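# Pair the matching socks and stack them flat

## Task

Identify which two of the four socks are a matching pair and lay them flat on the table, one stacked on the other so that toes, heels and cuffs line up. The other two socks must stay on the table, not paired, and kept away from the stacked pair.

## Robot and tools

Robot: two arms, left_arm and right_arm, each on a tilted plate fixed to a shared metal frame behind them. A 'too close' message treats each plate and its half of the frame as part of that arm. Calibrated bases in the scene frame: left_arm (-0.044, +0.231, +0.091) m, quat_wxyz (+0.968, -0.241, +0.071, -0.018); right_arm (-0.024, -0.245, +0.091) m, quat_wxyz (+0.968, +0.243, +0.066, +0.001).

Scene frame: origin at table-top height, halfway between the nominal bases. +x runs out over the table, +z up, and left_arm sits on the +y side. Arm names do not match image left or right. All positions are in metres; orientations are quaternions written w first (qw, qx, qy, qz). On each gripper the fingers point along its own +z and separate along its y. end_effector_position is the spot between the finger pads, roughly 1 cm short of the tips. Reported hand positions can be slightly wrong, more so at long reach, and an arm may rest about 1 cm away from a free-air command without touching anything.

Row layout (used by both motion tools): 16 numbers, always for both arms. First left_arm: x, y, z, qw, qx, qy, qz, opening; then right_arm in the same order. x, y, z and the quaternion are an absolute pose in the scene frame (metres, unit quaternion), not an offset. Opening runs from -1 (shut) to +1 (fully open, 0.094 m). Every row must carry the opening you want, because 0 is itself a command.

execute_actions(actions, cameras): actions is a list of actions; each action is a list of up to 15 rows, one row per 1/30 s control step. An action lasts 15 steps (0.5 s); if it has fewer rows, the last row repeats. Each step the controller limits the commanded pose to 100 mm and 20 degrees away from the measured pose, so a single action may fall short; the result's 'Hand target' line shows where each arm is actually headed, and you send the remainder next. An action is rejected for both arms if any target is more than 0.6 m from that gripper's current position along any of the gripper's axes; the first action is checked against the latest reported state. An empty actions list just returns state and images. To hold an arm still, repeat its last reported pose and desired opening every call. To keep orientation steady, reuse the same target quaternion rather than the drifting reported one.

move(target, speed, blend, opening_speed, blocking, cameras): drives each gripper in a straight line to its pose in target (one 16-number row, or a list of up to 15 rows that differ only in pose; no 0.6 m limit). speed is the path top speed in m/s, 0.002 to 0.5, default 0.25 (rotation up to twice that in rad/s); one value or one per waypoint. blend, in metres, rounds corners at intermediate waypoints (default 0 = stop at each). opening_speed (0.2 or more, scale units per second) ramps the fingers instead of jumping. blocking=false returns after about 0.5 s while motion continues; execute_actions is then refused until the move ends (use wait or stop). Paths are capped at 10 s and do not avoid obstacles or the other arm. The result adds a 'move:' line: done, off_target, moving, held or fault, plus limits=paced (pose clipped) or limits=held (steps withheld). Faster moves stray and hit harder; aiming past a contact presses harder.

wait(seconds 0 to 10): lets time pass while arms keep their last command; a running move goes on. stop(): brakes the running move. zoom_image(camera, region): camera is cam_high, cam_left_wrist or cam_right_wrist; region [x0, y0, x1, y1] in pixels from the top-left, at most 504 by 504. finished_scene(scene 1 or 2, chance_done 1 to 99): ends the scene irreversibly; the socks must stay correctly placed without the robot.

Cameras: cam_high (fixed, overhead view), cam_left_wrist, cam_right_wrist, all 672x504. Calibration (K, distortion, T_world_to_cam) is given per camera and may be slightly off; wrist images can lag while the arm moves.

Result lines: grip_measured is the finger opening on the -1..+1 scale (may read up to ~1.6 mm wide when empty); the last Joint positions entry is opening in metres. grip_effort_nm is gripper motor effort (negative closing), not pad force. Joint torques follow joint order, include gravity, are noisy, and joints 1 to 3 wrap at ±28 N m. 'pose unreachable' means the clearance check withheld a command to the named arm; it does not guard gripper-to-gripper contact. Joint limits (rad): waist -2.618..3.054, shoulder 0..3.142, elbow 0..3.142 (straight 2.901), wrist pitch and yaw -1.571..1.571, wrist roll -2.094..2.094.

Motor heat rises from holding loads, stretched arms or pushing at unreachable poses: MOTOR HOT at 75 °C, a fold-and-idle fault at 90 °C, collapse at 100 °C.

Avoid: any sock leaving the table, dropping things, slamming, hard pushes, and arms colliding with each other (can fail the scene). Socks are thin and soft, so close only as much as needed and open well above grip_measured to release.

Each tool is called after "Request:" in YAML: its name, and indented under it one key for each argument.

## Session

Request:
execute_actions:
  actions: []

Scene clock: 0.00 s.
left_arm: end_effector_position=(+0.3305, -0.0462, +0.3415) grip_measured=+1.000 grip_effort_nm=n/a end_effector_quat_wxyz=(+0.332, +0.365, +0.866, +0.084) | right_arm: end_effector_position=(+0.5671, -0.4240, +0.1073) grip_measured=+1.000 grip_effort_nm=n/a end_effector_quat_wxyz=(+0.255, +0.030, +0.966, +0.029)
Joint positions: left_arm=[-1.069 2.35 2.179 -1.221 -0.887 -0.033 0.094] | right_arm=[-0.147 2.208 2.058 -0.683 0.269 -0.325 0.094]
Joint velocities: left_arm=[-0.002 0.002 0.007 0.007 -0.022 0.051 0] | right_arm=[-0.012 -0.007 -0.037 -0.007 -0.125 0.066 0]
Joint torques (N m): no reading
Heat: left arm: 34 °C; right arm: 31 °C.
Hand target: left_arm +0.3295, -0.0456, +0.3534; +0.345, +0.358, +0.864, +0.079 | right_arm +0.5690, -0.4202, +0.1133; +0.260, +0.026, +0.965, +0.032
Tool commands: left_gripper/opening=+1.0 right_gripper/opening=+1.0

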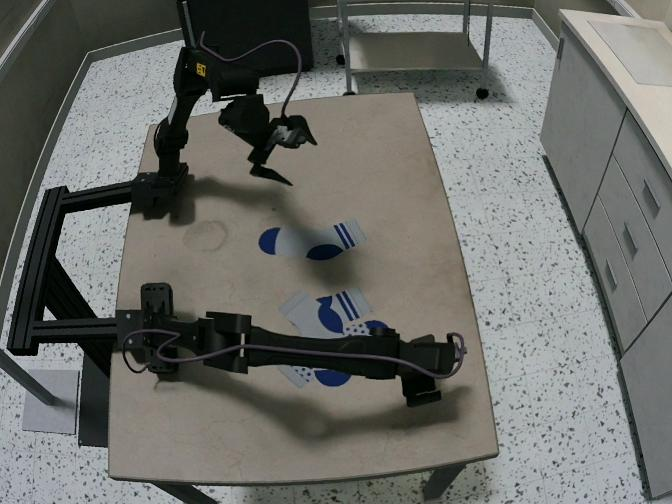

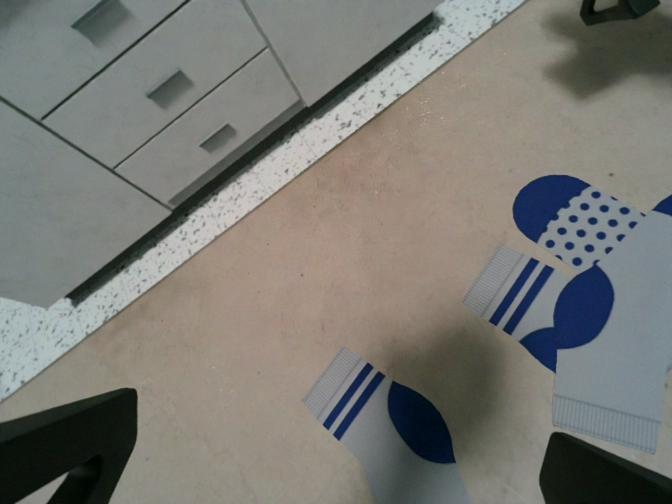

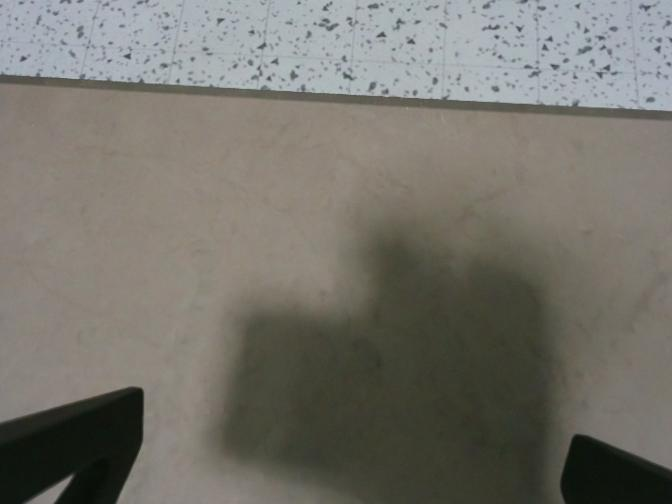

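Request:
move:
  target: [0.31, 0.15, 0.35, 0.255, 0.0, 0.967, 0.0, 1, 0.2, -0.5, 0.22, 0.255, 0.0, 0.967, 0.0, 1]

Scene clock: 5.07 s.
left_arm: end_effector_position=(+0.3146, +0.1435, +0.3503) grip_measured=+1.000 grip_effort_nm=-0.017 end_effector_quat_wxyz=(+0.253, +0.001, +0.967, -0.004) | right_arm: end_effector_position=(+0.2002, -0.5083, +0.2217) grip_measured=+1.000 grip_effort_nm=-0.017 end_effector_quat_wxyz=(+0.254, +0.001, +0.967, -0.015)
Joint positions: left_arm=[-0.888 1.872 1.873 -1.48 -0.8 -0.751 0.094] | right_arm=[-0.786 0.877 1.109 -0.991 -0.125 -0.86 0.094]
Joint velocities: left_arm=[-0.012 -0.002 0.007 -0.022 0.022 -0.022 0] | right_arm=[-0.017 -0.007 0.002 -0.051 0.051 -0.066 0]
Joint torques (N m): left_arm=[-2.95 -5.57 4.42 0.67 -0.19 -0.11] | right_arm=[0.01 -5.07 6 0.88 -0.34 -0.09]
Heat: left arm: 35 °C; right arm: 32 °C.
Hand target: left_arm +0.3117, +0.1494, +0.3523; +0.254, -0.001, +0.967, -0.002 | right_arm +0.1972, -0.5014, +0.2189; +0.250, -0.003, +0.968, -0.002
Off the commanded pose: left_arm 0.008 m, 0 deg | right_arm 0.008 m, 2 deg.
move: done
camera_calibration:
cam_left_wrist: T_world_to_cam=[[0.0997808, -0.99273, 0.0673181, 0.0889331], [-0.961447, -0.113618, -0.25042, 0.449816], [0.256247, -0.0397357, -0.965794, 0.350086], [0, 0, 0, 1]] pos_world=[0.333892, 0.153305, 0.444768]
cam_right_wrist: T_world_to_cam=[[0.110712, -0.991195, 0.0726316, -0.537843], [-0.968169, -0.124069, -0.217383, 0.215952], [0.22448, -0.0462528, -0.97338, 0.237049], [0, 0, 0, 1]] pos_world=[0.215411, -0.49535, 0.316748]

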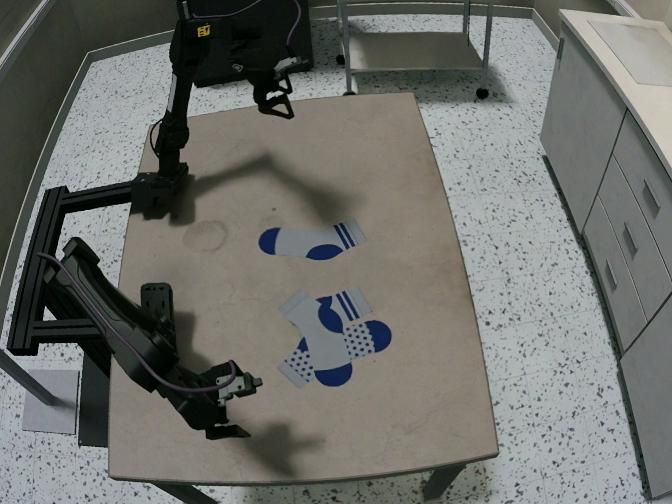

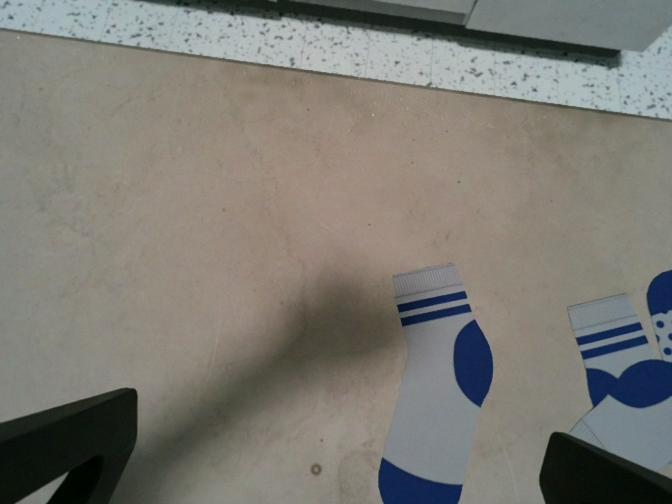

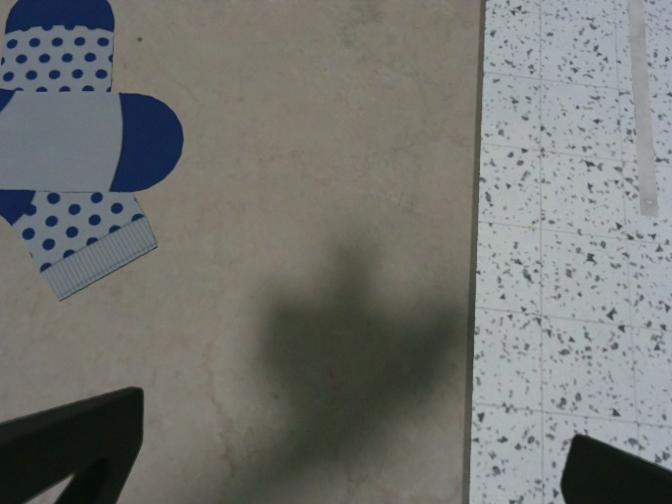

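Request:
zoom_image:
  camera: "cam_high"
  region: [230, 200, 430, 400]

Request:
move:
  target: [0.20, 0.22, 0.25, 0.255, 0.0, 0.967, 0.0, 1, 0.28, -0.28, 0.32, 0.1736, 0.0, 0.985, 0.0, 1]

Scaled by 2.520.

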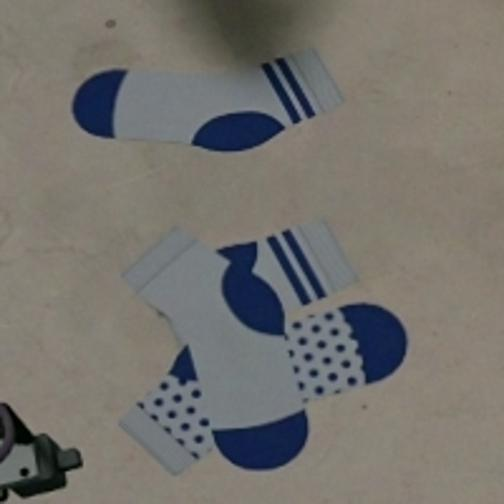

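Scene clock: 8.70 s.
left_arm: end_effector_position=(+0.1983, +0.2248, +0.2479) grip_measured=+1.000 grip_effort_nm=-0.007 end_effector_quat_wxyz=(+0.242, +0.003, +0.970, +0.005) | right_arm: end_effector_position=(+0.2824, -0.2747, +0.3145) grip_measured=+1.000 grip_effort_nm=-0.017 end_effector_quat_wxyz=(+0.179, +0.002, +0.984, +0.011)
Joint positions: left_arm=[-0.925 1.266 1 -1.29 -0.796 -0.824 0.094] | right_arm=[0.699 1.497 1.56 -1.512 0.665 0.57 0.094]
Joint velocities: left_arm=[-0.027 0.012 0.017 0.037 -0.066 0.037 0] | right_arm=[-0.007 0.002 0.007 0.007 -0.022 0.11 0]
Joint torques (N m): left_arm=[-2.35 -1.11 5.07 0.96 -0.34 -0.07] | right_arm=[3.48 -2.52 7.32 0.75 0.22 0.09]
Heat: left arm: 35 °C; right arm: 32 °C.
Hand target: left_arm +0.1997, +0.2228, +0.2509; +0.255, +0.000, +0.967, +0.001 | right_arm +0.2833, -0.2766, +0.3208; +0.185, +0.003, +0.983, +0.008
Off the commanded pose: left_arm 0.005 m, 2 deg | right_arm 0.008 m, 1 deg.
move: done
camera_calibration:
cam_left_wrist: T_world_to_cam=[[0.101433, -0.99373, 0.0470285, 0.193078], [-0.967141, -0.109576, -0.229415, 0.316692], [0.23313, -0.0222128, -0.972192, 0.286415], [0, 0, 0, 1]] pos_world=[0.219929, 0.232932, 0.342024]
cam_right_wrist: T_world_to_cam=[[0.125481, -0.99209, 0.00354042, -0.304807], [-0.989307, -0.125395, -0.0744856, 0.305292], [0.0743404, 0.00584396, -0.997216, 0.383971], [0, 0, 0, 1]] pos_world=[0.31173, -0.266358, 0.406721]

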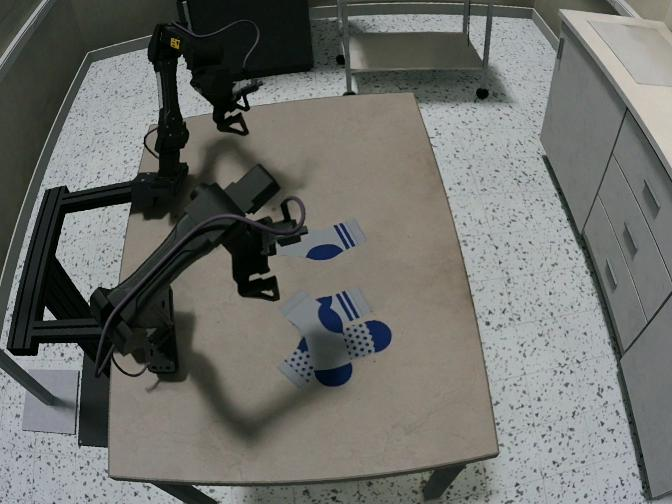

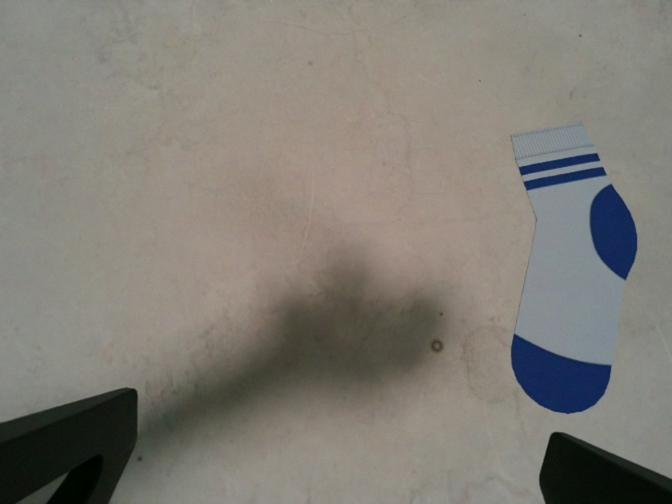

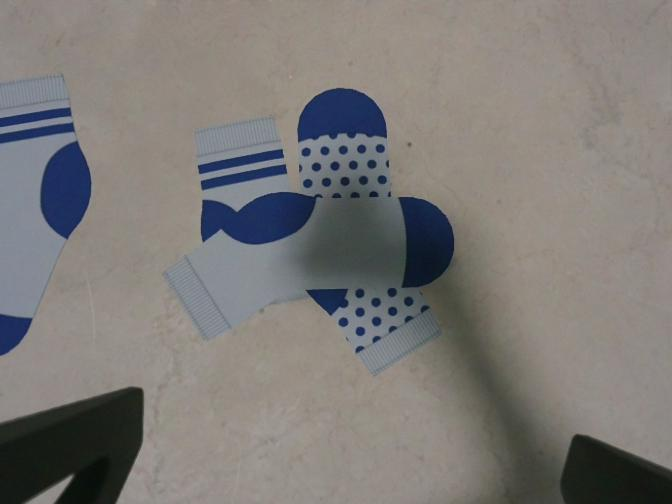

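Request:
zoom_image:
  camera: "cam_right_wrist"
  region: [150, 80, 470, 390]

Scaled by 1.575.

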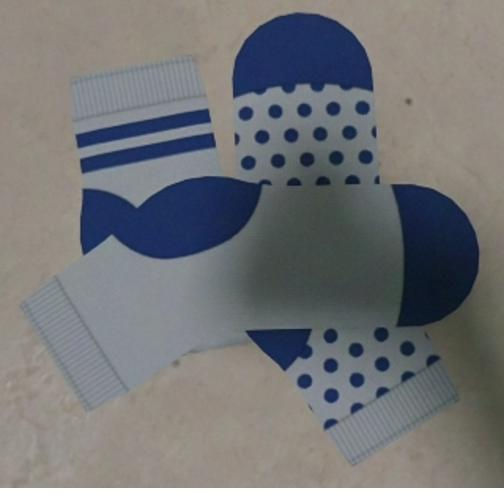

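Request:
move:
  target:
    - [0.20, 0.22, 0.25, 0.255, 0.0, 0.967, 0.0, 1, 0.362, -0.362, 0.12, 0.0, 0.0, 1, 0.0, -0.25]
    - [0.20, 0.22, 0.25, 0.255, 0.0, 0.967, 0.0, 1, 0.362, -0.362, 0.04, 0.0, 0.0, 1, 0.0, -0.25]
  speed: [0.25,0.1]

Scene clock: 32.00 s.
left_arm: end_effector_position=(+0.1992, +0.2229, +0.2488) grip_measured=+1.000 grip_effort_nm=-0.022 end_effector_quat_wxyz=(+0.245, +0.000, +0.970, +0.001) | right_arm: end_effector_position=(+0.3668, -0.3703, +0.0478) grip_measured=-0.248 grip_effort_nm=-0.125 end_effector_quat_wxyz=(+0.004, +0.006, +1.000, -0.015)
Joint positions: left_arm=[-0.928 1.266 1 -1.281 -0.796 -0.827 0.094] | right_arm=[-0.087 1.922 1.385 -0.831 0.504 -0.124 0.035]
Joint velocities: left_arm=[-0.017 -0.012 0.007 0.037 -0.007 -0.007 0] | right_arm=[-0.002 -0.017 -0.007 -0.022 -0.095 0.022 -0.001]
Joint torques (N m): left_arm=[-2.56 -0.55 4.86 0.99 -0.32 -0.08] | right_arm=[4.4 -8.77 3.95 0.61 -0.07 -0.08]
Heat: left arm: 35 °C; right arm: 33 °C.
Hand target: left_arm +0.2000, +0.2200, +0.2499; +0.255, +0.000, +0.967, +0.000 | right_arm +0.3637, -0.3641, +0.0385; -0.003, -0.002, +1.000, -0.010
Off the commanded pose: left_arm 0.003 m, 1 deg | right_arm 0.012 m, 2 deg.
move: off_target (right_arm)
camera_calibration:
cam_left_wrist: T_world_to_cam=[[0.104655, -0.992892, 0.0566893, 0.187835], [-0.965401, -0.115116, -0.233986, 0.319516], [0.238848, -0.0302402, -0.970586, 0.287315], [0, 0, 0, 1]] pos_world=[0.220178, 0.23197, 0.342978]
cam_right_wrist: T_world_to_cam=[[0.114335, -0.993391, 0.0100979, -0.406076], [-0.954582, -0.107042, 0.278055, 0.334134], [-0.275137, -0.0414307, -0.960512, 0.221244], [0, 0, 0, 1]] pos_world=[0.42626, -0.35846, 0.123701]

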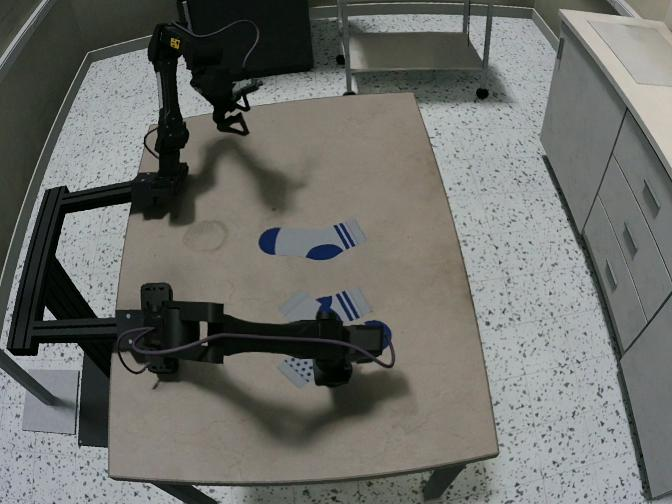

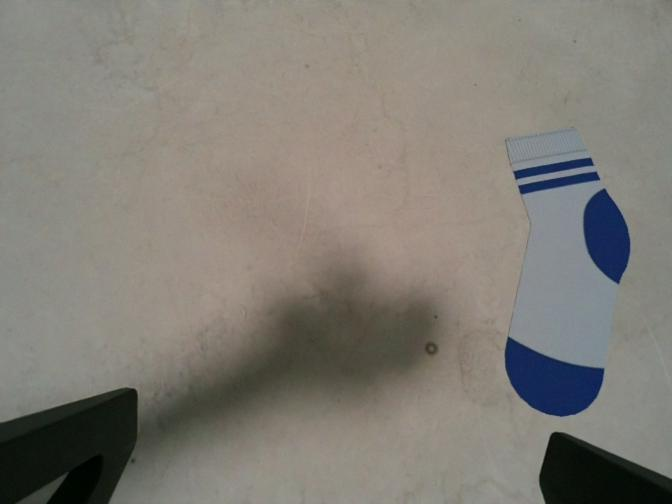

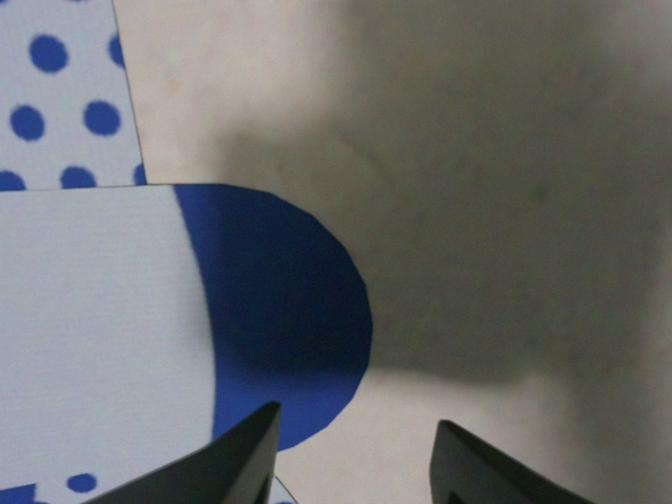

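Request:
move:
  target: [0.20, 0.22, 0.25, 0.255, 0.0, 0.967, 0.0, 1, 0.362, -0.368, 0.005, 0.0, 0.0, 1, 0.0, -0.25]
  speed: 0.05
  cameras: ["cam_right_wrist"]

Scene clock: 37.93 s.
left_arm: end_effector_position=(+0.1992, +0.2229, +0.2488) grip_measured=+1.000 grip_effort_nm=-0.012 end_effector_quat_wxyz=(+0.245, +0.000, +0.970, +0.001) | right_arm: end_effector_position=(+0.3643, -0.3747, +0.0178) grip_measured=-0.248 grip_effort_nm=-0.125 end_effector_quat_wxyz=(+0.004, +0.004, +1.000, -0.006)
Joint positions: left_arm=[-0.928 1.266 1 -1.281 -0.796 -0.828 0.094] | right_arm=[-0.143 1.957 1.336 -0.721 0.473 -0.189 0.035]
Joint velocities: left_arm=[-0.017 -0.012 0.012 -0.037 0.051 -0.037 0] | right_arm=[-0.017 -0.002 -0.002 0.007 -0.066 -0.022 -0.002]
Joint torques (N m): left_arm=[-2.45 -0.57 4.85 0.97 -0.37 -0.06] | right_arm=[4.04 -8.38 3.43 0.81 -0.1 -0.09]
Heat: left arm: 35 °C; right arm: 32 °C.
Hand target: left_arm +0.1999, +0.2201, +0.2500; +0.255, +0.000, +0.967, +0.000 | right_arm +0.3616, -0.3683, +0.0049; -0.001, +0.000, +1.000, -0.001
Off the commanded pose: left_arm 0.003 m, 1 deg | right_arm 0.015 m, 1 deg.
move: off_target (right_arm)
camera_calibration:
cam_right_wrist: T_world_to_cam=[[0.119142, -0.992845, -0.00802477, -0.411054], [-0.954077, -0.11672, 0.275887, 0.335879], [-0.27485, -0.0252136, -0.961157, 0.197521], [0, 0, 0, 1]] pos_world=[0.423717, -0.363929, 0.0938859]
Images, in order (width x height): cam_right_wrist 672x504.

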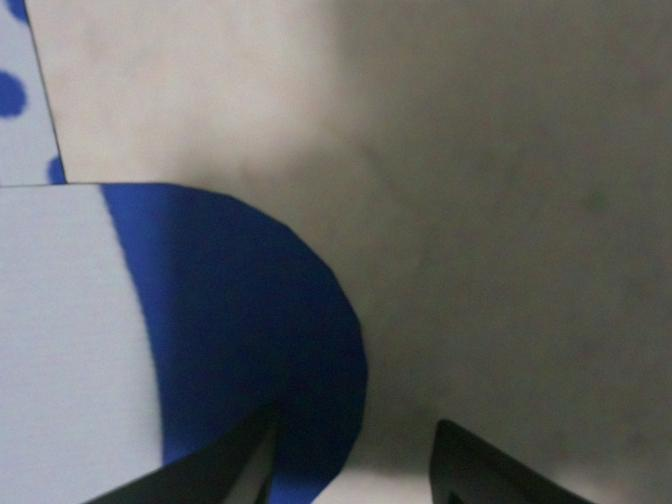

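Request:
move:
  target: [0.20, 0.22, 0.25, 0.255, 0.0, 0.967, 0.0, 1, 0.364, -0.368, -0.007, 0.0, 0.0, 1, 0.0, -0.25]
  speed: 0.04
  cameras: ["cam_right_wrist"]

Request:
move:
  target: [0.20, 0.22, 0.25, 0.255, 0.0, 0.967, 0.0, 1, 0.364, -0.368, -0.007, 0.0, 0.0, 1, 0.0, -0.95]
  opening_speed: 0.5
  cameras: ["cam_right_wrist"]

Scene clock: 42.53 s.
left_arm: end_effector_position=(+0.1992, +0.2229, +0.2488) grip_measured=+1.000 grip_effort_nm=-0.017 end_effector_quat_wxyz=(+0.245, +0.000, +0.970, +0.001) | right_arm: end_effector_position=(+0.3653, -0.3750, +0.0172) grip_measured=-0.248 grip_effort_nm=-0.120 end_effector_quat_wxyz=(+0.006, -0.001, +1.000, -0.003)
Joint positions: left_arm=[-0.928 1.266 1 -1.281 -0.796 -0.828 0.094] | right_arm=[-0.147 1.957 1.336 -0.715 0.466 -0.205 0.035]
Joint velocities: left_arm=[-0.002 0.002 -0.002 0.051 -0.022 0.037 0] | right_arm=[-0.012 0.017 -0.012 -0.007 -0.022 -0.037 0]
Joint torques (N m): left_arm=[-2.44 -0.51 4.74 0.97 -0.35 -0.13] | right_arm=[3.37 -6.49 2.99 1.18 -0.07 -0.04]
Heat: left arm: 35 °C; right arm: 32 °C.
Hand target: left_arm +0.2000, +0.2200, +0.2500; +0.255, +0.000, +0.967, +0.000 | right_arm +0.3627, -0.3680, -0.0058; -0.001, +0.000, +1.000, +0.000
Off the commanded pose: left_arm 0.003 m, 1 deg | right_arm 0.025 m, 1 deg.
move: off_target (right_arm)
camera_calibration:
cam_right_wrist: T_world_to_cam=[[0.128579, -0.991611, -0.0132519, -0.41433], [-0.954182, -0.127345, 0.270777, 0.333111], [-0.270193, -0.0221717, -0.962551, 0.196648], [0, 0, 0, 1]] pos_world=[0.424255, -0.364074, 0.0935945]
Images, in order (width x height): cam_right_wrist 672x504.

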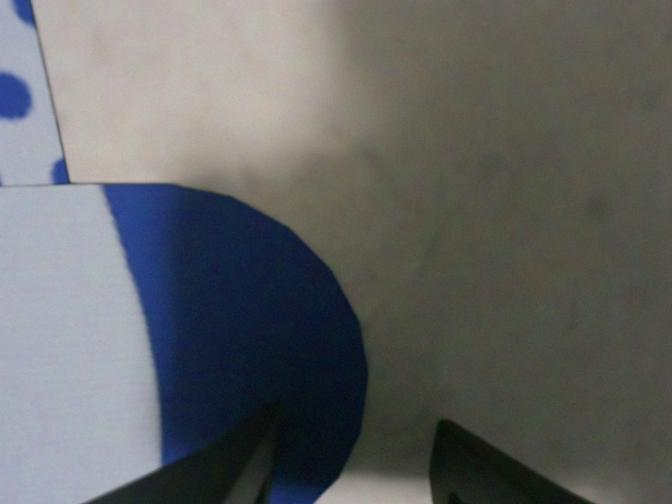

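Scene clock: 44.13 s.
left_arm: end_effector_position=(+0.1992, +0.2229, +0.2488) grip_measured=+1.000 grip_effort_nm=-0.027 end_effector_quat_wxyz=(+0.245, +0.000, +0.970, +0.001) | right_arm: end_effector_position=(+0.3679, -0.3672, +0.0167) grip_measured=-0.947 grip_effort_nm=-0.188 end_effector_quat_wxyz=(+0.013, +0.000, +1.000, +0.018)
Joint positions: left_arm=[-0.928 1.266 1 -1.281 -0.796 -0.828 0.094] | right_arm=[-0.147 1.957 1.334 -0.706 0.422 -0.205 0.002]
Joint velocities: left_arm=[-0.007 0.012 -0.007 -0.066 0.022 0.007 0] | right_arm=[0.002 0.002 -0.002 -0.022 0.037 -0.051 0]
Joint torques (N m): left_arm=[-2.48 -0.36 4.83 0.94 -0.33 -0.08] | right_arm=[3.38 -6.46 3.29 1.07 0.38 -0.05]
Heat: left arm: 35 °C; right arm: 32 °C.
Hand target: left_arm +0.2000, +0.2200, +0.2500; +0.255, +0.000, +0.967, +0.000 | right_arm +0.3628, -0.3679, -0.0057; -0.001, +0.000, +1.000, +0.001
Off the commanded pose: left_arm 0.003 m, 1 deg | right_arm 0.024 m, 3 deg.
move: off_target (right_arm)
camera_calibration:
cam_right_wrist: T_world_to_cam=[[0.12759, -0.990407, -0.0530561, -0.405502], [-0.958008, -0.136913, 0.251942, 0.334901], [-0.256789, 0.0186829, -0.966287, 0.207216], [0, 0, 0, 1]] pos_world=[0.425787, -0.359632, 0.0943403]
Images, in order (width x height): cam_right_wrist 672x504.

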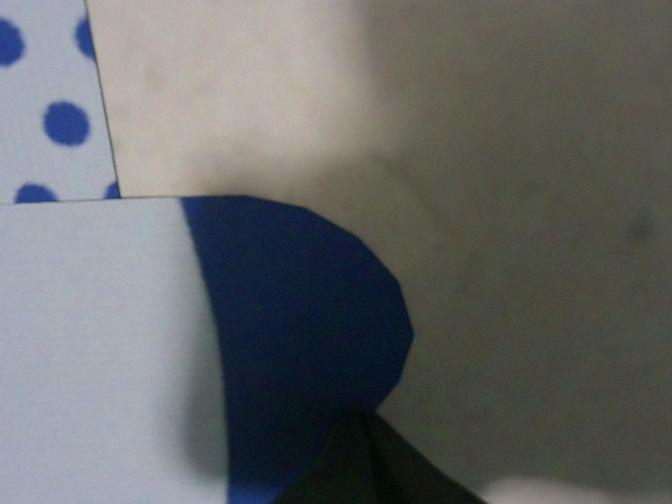

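Request:
move:
  target: [0.20, 0.22, 0.25, 0.255, 0.0, 0.967, 0.0, 1, 0.364, -0.368, 0.07, 0.0, 0.0, 1, 0.0, -1]
  speed: 0.06

Scene clock: 48.17 s.
left_arm: end_effector_position=(+0.1992, +0.2229, +0.2488) grip_measured=+1.000 grip_effort_nm=-0.027 end_effector_quat_wxyz=(+0.245, +0.000, +0.970, +0.001) | right_arm: end_effector_position=(+0.3560, -0.3647, +0.0543) grip_measured=-0.986 grip_effort_nm=-0.774 end_effector_quat_wxyz=(-0.016, -0.004, +1.000, +0.004)
Joint positions: left_arm=[-0.928 1.266 1 -1.281 -0.796 -0.828 0.094] | right_arm=[-0.083 1.912 1.398 -0.906 0.471 -0.116 0.001]
Joint velocities: left_arm=[-0.017 -0.002 0.002 0.007 -0.007 0.022 0] | right_arm=[-0.002 0.007 0.007 0.007 -0.037 -0.007 0]
Joint torques (N m): left_arm=[-2.37 -0.38 4.85 0.98 -0.31 -0.11] | right_arm=[5.81 -12.55 6.68 0.1 0.06 0.12]
Heat: left arm: 34 °C; right arm: 32 °C.
Hand target: left_arm +0.2000, +0.2200, +0.2500; +0.255, +0.000, +0.967, +0.000 | right_arm +0.3635, -0.3676, +0.0701; +0.001, +0.000, +1.000, +0.000
Off the commanded pose: left_arm 0.003 m, 1 deg | right_arm 0.018 m, 2 deg.
move: off_target (right_arm)
camera_calibration:
cam_left_wrist: T_world_to_cam=[[0.104988, -0.992846, 0.0568691, 0.187714], [-0.965362, -0.115483, -0.233966, 0.319584], [0.238859, -0.0303357, -0.97058, 0.287332], [0, 0, 0, 1]] pos_world=[0.220175, 0.231994, 0.342976]
cam_right_wrist: T_world_to_cam=[[0.133642, -0.990483, -0.0329215, -0.402793], [-0.9401, -0.137216, 0.312062, 0.304628], [-0.31361, -0.0107551, -0.949491, 0.248979], [0, 0, 0, 1]] pos_world=[0.418293, -0.354482, 0.128079]

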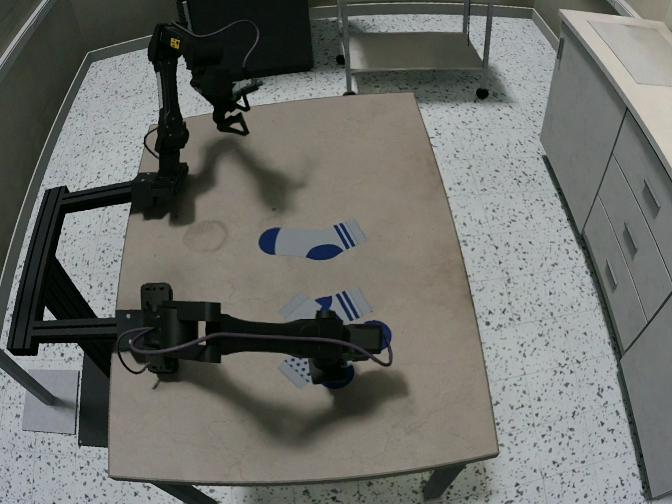

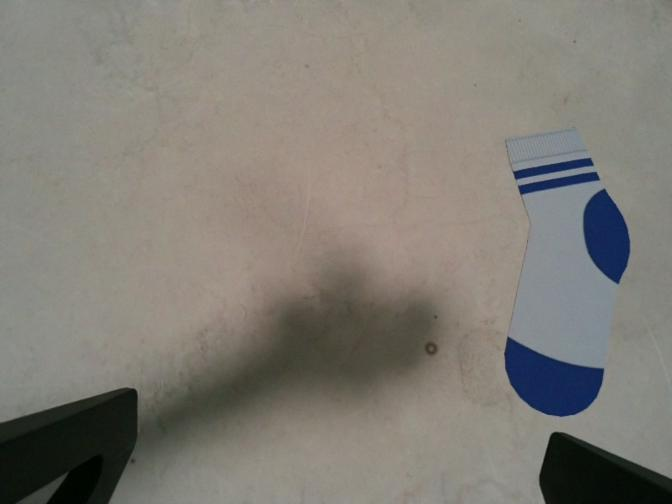

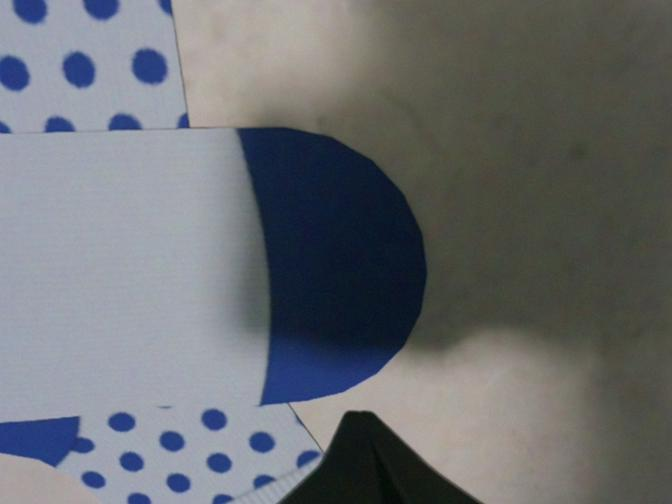

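Request:
move:
  target:
    - [0.20, 0.22, 0.25, 0.255, 0.0, 0.967, 0.0, 1, 0.382, -0.352, 0.05, 0.0, 0.0, 1, 0.0, -0.2]
    - [0.20, 0.22, 0.25, 0.255, 0.0, 0.967, 0.0, 1, 0.382, -0.352, -0.02, 0.0, 0.0, 1, 0.0, -0.2]
  speed: 0.05
  cameras: ["cam_right_wrist"]

Request:
move:
  target: [0.20, 0.22, 0.25, 0.255, 0.0, 0.967, 0.0, 1, 0.382, -0.352, -0.02, 0.0, 0.0, 1, 0.0, -1]
  opening_speed: 0.5
  cameras: ["cam_right_wrist"]

Request:
move:
  target: [0.20, 0.22, 0.25, 0.255, 0.0, 0.967, 0.0, 1, 0.382, -0.352, 0.06, 0.0, 0.0, 1, 0.0, -1]
  speed: 0.06
  cameras: ["cam_right_wrist"]

Scene clock: 58.83 s.
left_arm: end_effector_position=(+0.1992, +0.2228, +0.2489) grip_measured=+1.000 grip_effort_nm=-0.017 end_effector_quat_wxyz=(+0.245, +0.000, +0.970, +0.001) | right_arm: end_effector_position=(+0.3863, -0.3577, +0.0164) grip_measured=-0.202 grip_effort_nm=0.090 end_effector_quat_wxyz=(+0.011, -0.005, +1.000, -0.003)
Joint positions: left_arm=[-0.928 1.266 1 -1.28 -0.796 -0.828 0.094] | right_arm=[-0.1 2.032 1.421 -0.738 0.474 -0.165 0.037]
Joint velocities: left_arm=[-0.007 -0.022 0.007 0.037 -0.007 0.007 0] | right_arm=[-0.007 0.002 0.022 -0.007 -0.022 0.022 0]
Joint torques (N m): left_arm=[-2.52 -0.42 4.78 0.95 -0.31 -0.07] | right_arm=[2.48 -5.81 2.13 1.49 -0.08 -0.07]
Heat: left arm: 34 °C; right arm: 33 °C.
Hand target: left_arm +0.2000, +0.2200, +0.2500; +0.255, +0.000, +0.967, +0.000 | right_arm +0.3795, -0.3521, -0.0173; -0.002, +0.000, +1.000, +0.000
Off the commanded pose: left_arm 0.003 m, 1 deg | right_arm 0.037 m, 1 deg.
move: off_target (right_arm)
camera_calibration:
cam_right_wrist: T_world_to_cam=[[0.135659, -0.99067, -0.0129994, -0.402341], [-0.955543, -0.134293, 0.262493, 0.353727], [-0.26179, -0.023188, -0.964846, 0.198449], [0, 0, 0, 1]] pos_world=[0.444535, -0.346483, 0.0933919]
Images, in order (width x height): cam_right_wrist 672x504.

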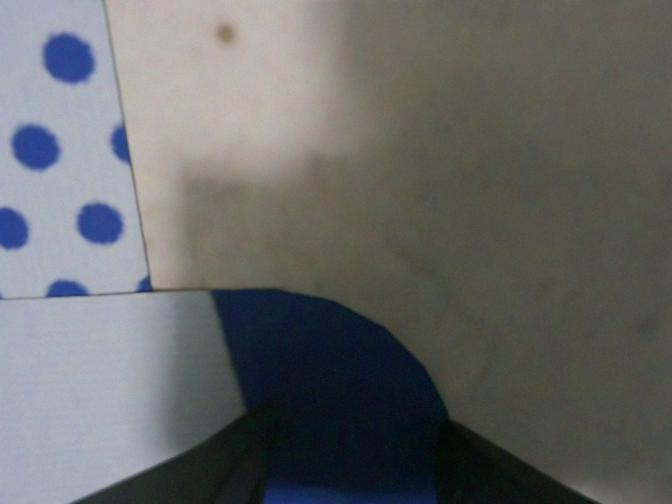

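Scene clock: 60.73 s.
left_arm: end_effector_position=(+0.1992, +0.2228, +0.2489) grip_measured=+1.000 grip_effort_nm=-0.017 end_effector_quat_wxyz=(+0.245, +0.000, +0.970, +0.001) | right_arm: end_effector_position=(+0.3927, -0.3540, +0.0164) grip_measured=-0.979 grip_effort_nm=-1.009 end_effector_quat_wxyz=(+0.024, -0.002, +1.000, +0.007)
Joint positions: left_arm=[-0.928 1.266 1 -1.28 -0.796 -0.828 0.094] | right_arm=[-0.099 2.032 1.419 -0.71 0.45 -0.169 0.001]
Joint velocities: left_arm=[-0.012 0.007 0.002 0.007 0.022 0.022 0] | right_arm=[-0.012 -0.012 -0.002 -0.037 0.037 -0.022 -0.001]
Joint torques (N m): left_arm=[-2.4 -0.42 4.79 0.98 -0.34 -0.06] | right_arm=[2.44 -5.82 2.22 1.24 0.16 -0.06]
Heat: left arm: 34 °C; right arm: 33 °C.
Hand target: left_arm +0.2000, +0.2200, +0.2500; +0.255, +0.000, +0.967, +0.000 | right_arm +0.3795, -0.3518, -0.0176; -0.001, +0.000, +1.000, +0.000
Off the commanded pose: left_arm 0.003 m, 1 deg | right_arm 0.038 m, 3 deg.
move: off_target (right_arm)
camera_calibration:
cam_right_wrist: T_world_to_cam=[[0.130519, -0.991017, -0.0291724, -0.39733], [-0.963027, -0.133717, 0.233879, 0.363957], [-0.235678, -0.00243182, -0.971828, 0.19736], [0, 0, 0, 1]] pos_world=[0.448873, -0.344613, 0.0950871]
Images, in order (width x height): cam_right_wrist 672x504.

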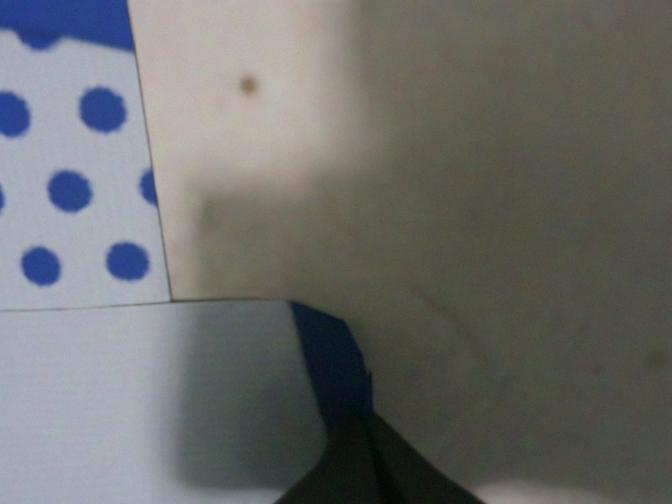

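Scene clock: 62.70 s.
left_arm: end_effector_position=(+0.1992, +0.2228, +0.2489) grip_measured=+1.000 grip_effort_nm=-0.022 end_effector_quat_wxyz=(+0.245, +0.000, +0.970, +0.001) | right_arm: end_effector_position=(+0.3740, -0.3494, +0.0440) grip_measured=-0.982 grip_effort_nm=-1.004 end_effector_quat_wxyz=(-0.016, -0.004, +1.000, +0.003)
Joint positions: left_arm=[-0.928 1.266 1 -1.28 -0.796 -0.828 0.094] | right_arm=[-0.054 1.999 1.464 -0.898 0.477 -0.084 0.001]
Joint velocities: left_arm=[-0.017 -0.007 0.007 -0.022 -0.051 0.037 0] | right_arm=[-0.002 -0.002 -0.007 0.007 0.022 0.022 0]
Joint torques (N m): left_arm=[-2.44 -0.42 4.78 0.92 -0.33 -0.11] | right_arm=[6.2 -13.04 6.57 0.08 0.07 0.09]
Heat: left arm: 34 °C; right arm: 33 °C.
Hand target: left_arm +0.2000, +0.2200, +0.2500; +0.255, +0.000, +0.967, +0.000 | right_arm +0.3817, -0.3518, +0.0600; +0.001, +0.000, +1.000, +0.000
Off the commanded pose: left_arm 0.003 m, 1 deg | right_arm 0.018 m, 2 deg.
move: off_target (right_arm)
camera_calibration:
cam_right_wrist: T_world_to_cam=[[0.132918, -0.990627, -0.0314653, -0.390195], [-0.940549, -0.136083, 0.311206, 0.327534], [-0.312571, -0.0117701, -0.949822, 0.244332], [0, 0, 0, 1]] pos_world=[0.436297, -0.33909, 0.117864]
Images, in order (width x height): cam_right_wrist 672x504.

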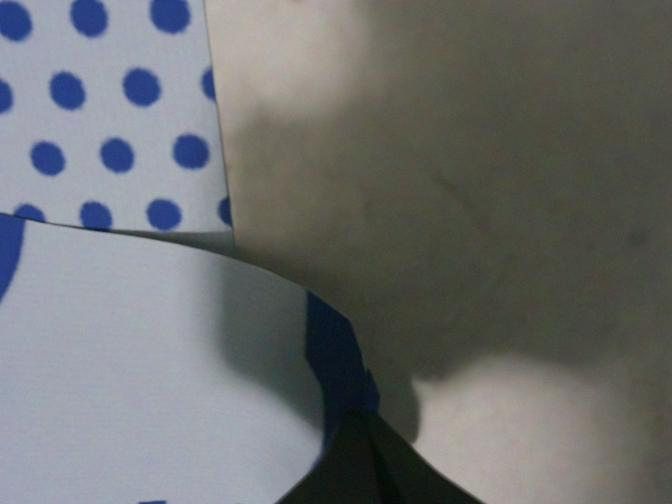

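Request:
move:
  target:
    - [0.20, 0.22, 0.25, 0.255, 0.0, 0.967, 0.0, 1, 0.34, -0.28, 0.16, 0.0, 0.0, 1, 0.0, -1]
    - [0.20, 0.22, 0.25, 0.255, 0.0, 0.967, 0.0, 1, 0.32, -0.24, 0.31, 0.0, 0.0, 1, 0.0, -1]
    - [0.20, 0.22, 0.25, 0.255, 0.0, 0.967, 0.0, 1, 0.34, -0.47, 0.31, 0.0, 0.0, 1, 0.0, -1]
  speed: 0.15
  blend: 0.03

Scene clock: 71.20 s.
left_arm: end_effector_position=(+0.1992, +0.2228, +0.2489) grip_measured=+1.000 grip_effort_nm=-0.017 end_effector_quat_wxyz=(+0.245, +0.000, +0.970, +0.001) | right_arm: end_effector_position=(+0.3363, -0.4692, +0.3069) grip_measured=-0.982 grip_effort_nm=-1.004 end_effector_quat_wxyz=(+0.137, +0.008, +0.990, -0.026)
Joint positions: left_arm=[-0.928 1.266 1 -1.28 -0.796 -0.828 0.094] | right_arm=[0.003 1.593 2.036 -1.552 0.514 -0.166 0.001]
Joint velocities: left_arm=[-0.002 0.007 0.002 -0.037 -0.037 0.051 0] | right_arm=[0.007 0.007 -0.002 -0.022 -0.007 -0.022 -0.001]
Joint torques (N m): left_arm=[-2.39 -0.44 4.72 0.98 -0.32 -0.08] | right_arm=[3.18 -6.89 6.79 0.74 0.03 -0.1]
Heat: left arm: 34 °C; right arm: 33 °C.
Hand target: left_arm +0.2000, +0.2200, +0.2500; +0.255, +0.000, +0.967, +0.000 | right_arm +0.3358, -0.4703, +0.3104; +0.138, +0.003, +0.990, -0.027
Off the commanded pose: left_arm 0.003 m, 1 deg | right_arm 0.005 m, 16 deg.
joint sent to its limit (right arm) — joint 4 (wrist pitch), lower limit. The joint targets are off in position and orientation.
move: off_target (right_arm)
camera_calibration:
cam_left_wrist: T_world_to_cam=[[0.105123, -0.992814, 0.057188, 0.18754], [-0.965303, -0.115695, -0.234106, 0.319697], [0.23904, -0.0305939, -0.970528, 0.287352], [0, 0, 0, 1]] pos_world=[0.220201, 0.231971, 0.343001]
cam_right_wrist: T_world_to_cam=[[0.103588, -0.992662, 0.0623807, -0.515551], [-0.994538, -0.10257, 0.0193052, 0.317381], [-0.0127651, -0.0640397, -0.997866, 0.370196], [0, 0, 0, 1]] pos_world=[0.373778, -0.455507, 0.395439]

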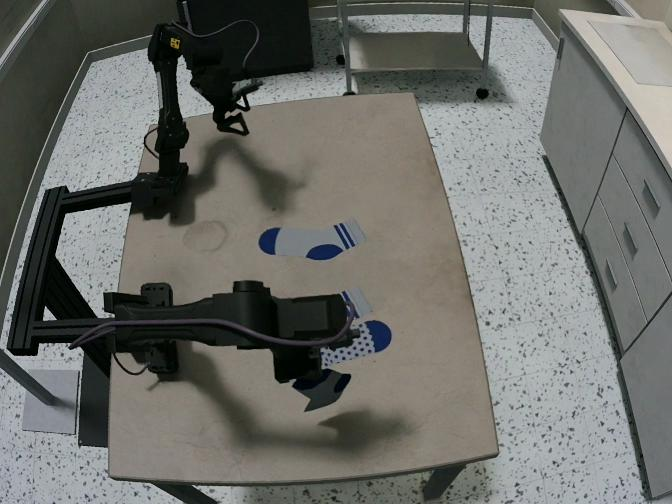

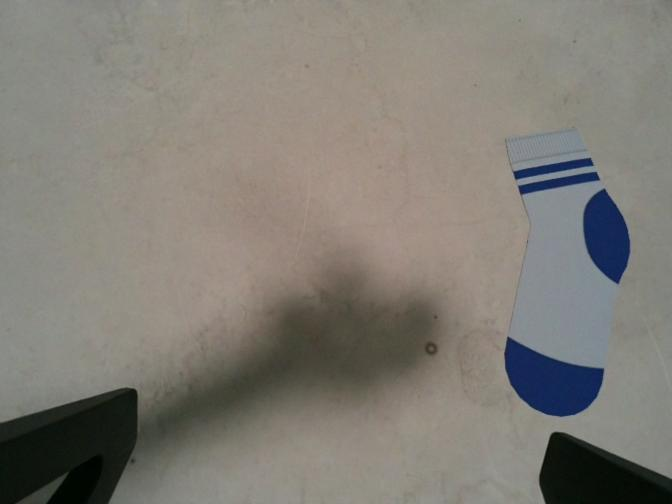

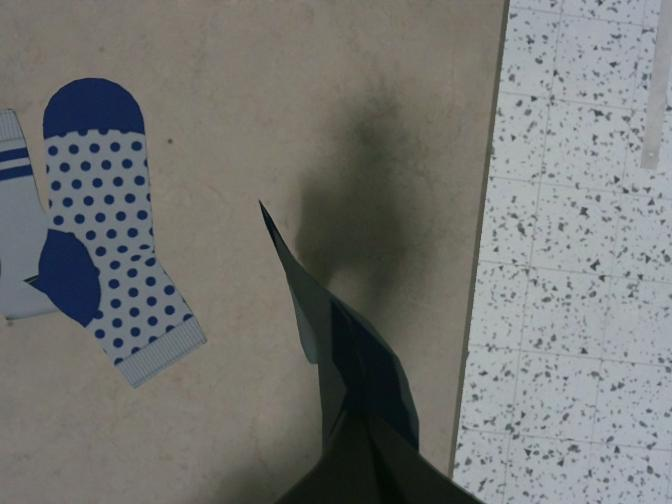

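Request:
move:
  target:
    - [0.20, 0.22, 0.25, 0.255, 0.0, 0.967, 0.0, 1, 0.34, -0.49, 0.22, 0.1, 0.0, 0.995, 0.0, -1]
    - [0.20, 0.22, 0.25, 0.255, 0.0, 0.967, 0.0, 1, 0.28, -0.49, 0.1, 0.1, 0.0, 0.995, 0.0, -1]
    - [0.20, 0.22, 0.25, 0.255, 0.0, 0.967, 0.0, 1, 0.19, -0.49, 0.025, 0.1, 0.0, 0.995, 0.0, -1]
  speed: 0.12
  blend: 0.03
  cameras: ["cam_right_wrist"]

Request:
move:
  target: [0.20, 0.22, 0.25, 0.255, 0.0, 0.967, 0.0, 1, 0.19, -0.49, 0.025, 0.1, 0.0, 0.995, 0.0, 0]
  opening_speed: 1
  cameras: ["cam_right_wrist"]

Request:
move:
  target: [0.20, 0.22, 0.25, 0.255, 0.0, 0.967, 0.0, 1, 0.20, -0.45, 0.3, 0.2, 0.0, 0.98, 0.0, 0]

Scene clock: 80.87 s.
left_arm: end_effector_position=(+0.1992, +0.2228, +0.2489) grip_measured=+1.000 grip_effort_nm=-0.017 end_effector_quat_wxyz=(+0.245, +0.000, +0.970, +0.001) | right_arm: end_effector_position=(+0.1907, -0.4931, +0.0210) grip_measured=-0.982 grip_effort_nm=-1.004 end_effector_quat_wxyz=(+0.082, -0.003, +0.997, +0.000)
Joint positions: left_arm=[-0.928 1.266 1 -1.28 -0.796 -0.828 0.094] | right_arm=[-0.795 1.32 0.747 -0.437 0.114 -0.873 0.001]
Joint velocities: left_arm=[0.002 0.007 0.002 0.007 0.007 -0.066 0] | right_arm=[-0.002 0.007 0.007 0.022 -0.007 0.037 0]
Joint torques (N m): left_arm=[-2.37 -0.34 4.79 0.96 -0.35 -0.09] | right_arm=[0.75 -8.98 3.45 0.8 -0.2 -0.09]
Heat: left arm: 34 °C; right arm: 33 °C.
Hand target: left_arm +0.2000, +0.2200, +0.2500; +0.255, +0.000, +0.967, +0.000 | right_arm +0.1909, -0.4931, +0.0234; +0.092, -0.004, +0.996, -0.003
Off the commanded pose: left_arm 0.003 m, 1 deg | right_arm 0.005 m, 2 deg.
move: done
camera_calibration:
cam_right_wrist: T_world_to_cam=[[0.133613, -0.991034, -0.000275228, -0.509955], [-0.983588, -0.132643, 0.122311, 0.156597], [-0.121251, -0.0160716, -0.992492, 0.125813], [0, 0, 0, 1]] pos_world=[0.237418, -0.48259, 0.105574]
Images, in order (width x height): cam_right_wrist 672x504.

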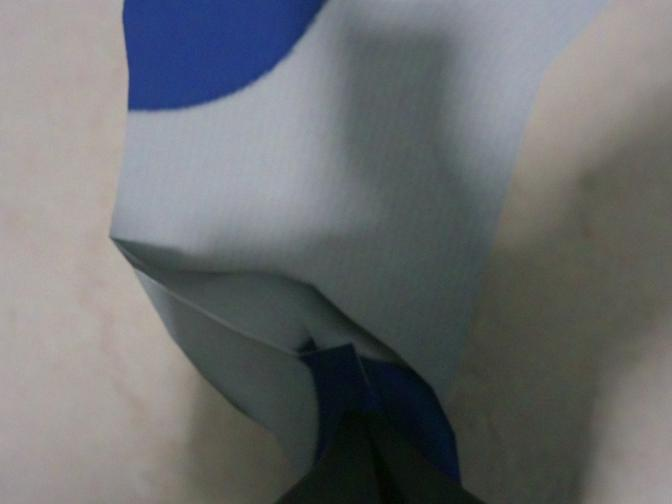

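Scene clock: 82.10 s.
left_arm: end_effector_position=(+0.1992, +0.2228, +0.2489) grip_measured=+1.000 grip_effort_nm=-0.017 end_effector_quat_wxyz=(+0.245, +0.000, +0.970, +0.001) | right_arm: end_effector_position=(+0.1901, -0.4904, +0.0223) grip_measured=-0.002 grip_effort_nm=0.090 end_effector_quat_wxyz=(+0.090, -0.001, +0.996, +0.004)
Joint positions: left_arm=[-0.928 1.266 1 -1.28 -0.796 -0.828 0.094] | right_arm=[-0.801 1.305 0.734 -0.433 0.096 -0.873 0.047]
Joint velocities: left_arm=[-0.017 0.002 -0.007 -0.037 -0.007 0.037 0] | right_arm=[-0.012 -0.002 0.002 0.007 -0.037 0.051 0]
Joint torques (N m): left_arm=[-2.43 -0.29 4.68 0.97 -0.34 -0.11] | right_arm=[0.76 -9.03 3.43 0.79 -0.22 -0.05]
Heat: left arm: 34 °C; right arm: 33 °C.
Hand target: left_arm +0.2000, +0.2200, +0.2500; +0.255, +0.000, +0.967, +0.000 | right_arm +0.1901, -0.4901, +0.0251; +0.100, +0.000, +0.995, +0.000
Off the commanded pose: left_arm 0.003 m, 1 deg | right_arm 0.003 m, 1 deg.
move: done
camera_calibration:
cam_right_wrist: T_world_to_cam=[[0.129766, -0.991529, -0.00551405, -0.506591], [-0.985841, -0.129613, 0.106387, 0.158446], [-0.1062, -0.00836938, -0.99431, 0.128054], [0, 0, 0, 1]] pos_world=[0.23554, -0.480691, 0.107676]
Images, in order (width x height): cam_right_wrist 672x504.

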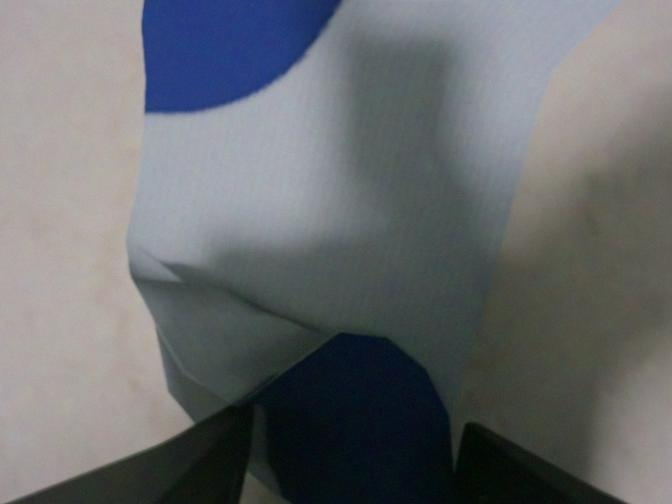

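Scene clock: 84.30 s.
left_arm: end_effector_position=(+0.1992, +0.2228, +0.2489) grip_measured=+1.000 grip_effort_nm=-0.012 end_effector_quat_wxyz=(+0.245, +0.000, +0.970, +0.001) | right_arm: end_effector_position=(+0.2007, -0.4470, +0.2978) grip_measured=-0.002 grip_effort_nm=0.095 end_effector_quat_wxyz=(+0.207, +0.005, +0.978, +0.004)
Joint positions: left_arm=[-0.928 1.266 1 -1.28 -0.796 -0.828 0.094] | right_arm=[-0.017 0.941 1.404 -1.423 0.416 -0.245 0.047]
Joint velocities: left_arm=[0.007 0.007 -0.007 0.051 0.022 -0.066 0] | right_arm=[0.002 -0.027 0.012 0.007 -0.066 -0.066 -0.001]
Joint torques (N m): left_arm=[-2.28 -0.4 4.81 0.95 -0.34 -0.07] | right_arm=[1.1 -1.39 6.76 0.91 0 0.1]
Heat: left arm: 34 °C; right arm: 33 °C.
Hand target: left_arm +0.2000, +0.2200, +0.2500; +0.255, +0.000, +0.967, +0.000 | right_arm +0.1986, -0.4477, +0.3015; +0.206, +0.005, +0.978, +0.004
Off the commanded pose: left_arm 0.003 m, 1 deg | right_arm 0.004 m, 1 deg.
move: done
camera_calibration:
cam_left_wrist: T_world_to_cam=[[0.105123, -0.992814, 0.057188, 0.18754], [-0.965303, -0.115695, -0.234106, 0.319697], [0.23904, -0.0305939, -0.970528, 0.287352], [0, 0, 0, 1]] pos_world=[0.220201, 0.231971, 0.343001]
cam_right_wrist: T_world_to_cam=[[0.11648, -0.992935, 0.0226181, -0.469682], [-0.984743, -0.118423, -0.127505, 0.219661], [0.129283, -0.00742125, -0.99158, 0.355752], [0, 0, 0, 1]] pos_world=[0.225025, -0.437711, 0.391388]

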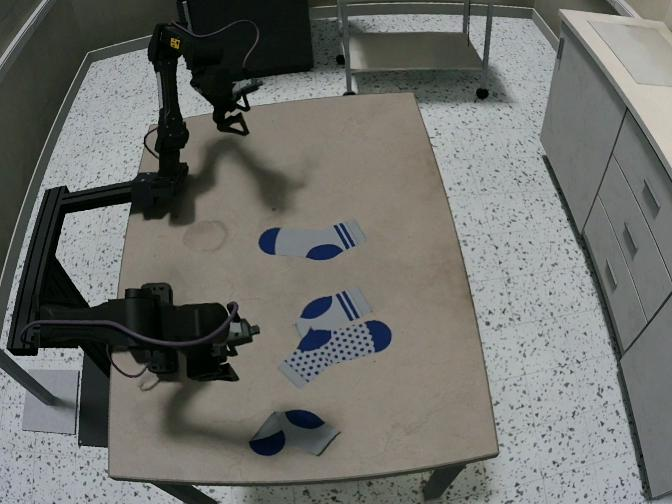

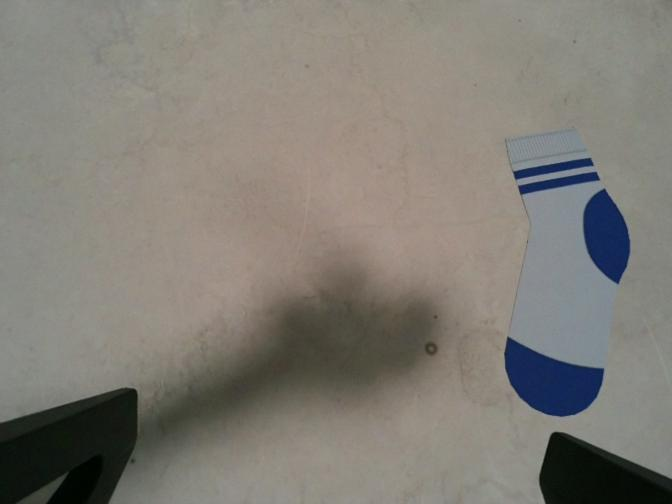

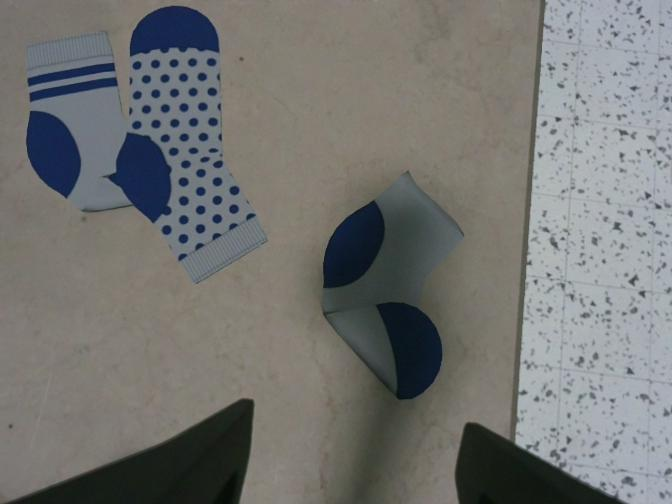

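Request:
zoom_image:
  camera: "cam_right_wrist"
  region: [10, 0, 280, 290]

Scaled by 1.738.

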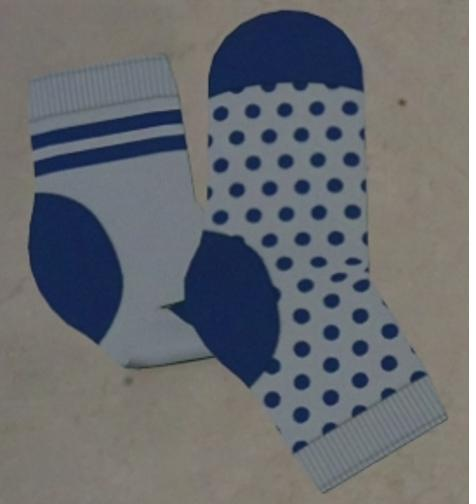

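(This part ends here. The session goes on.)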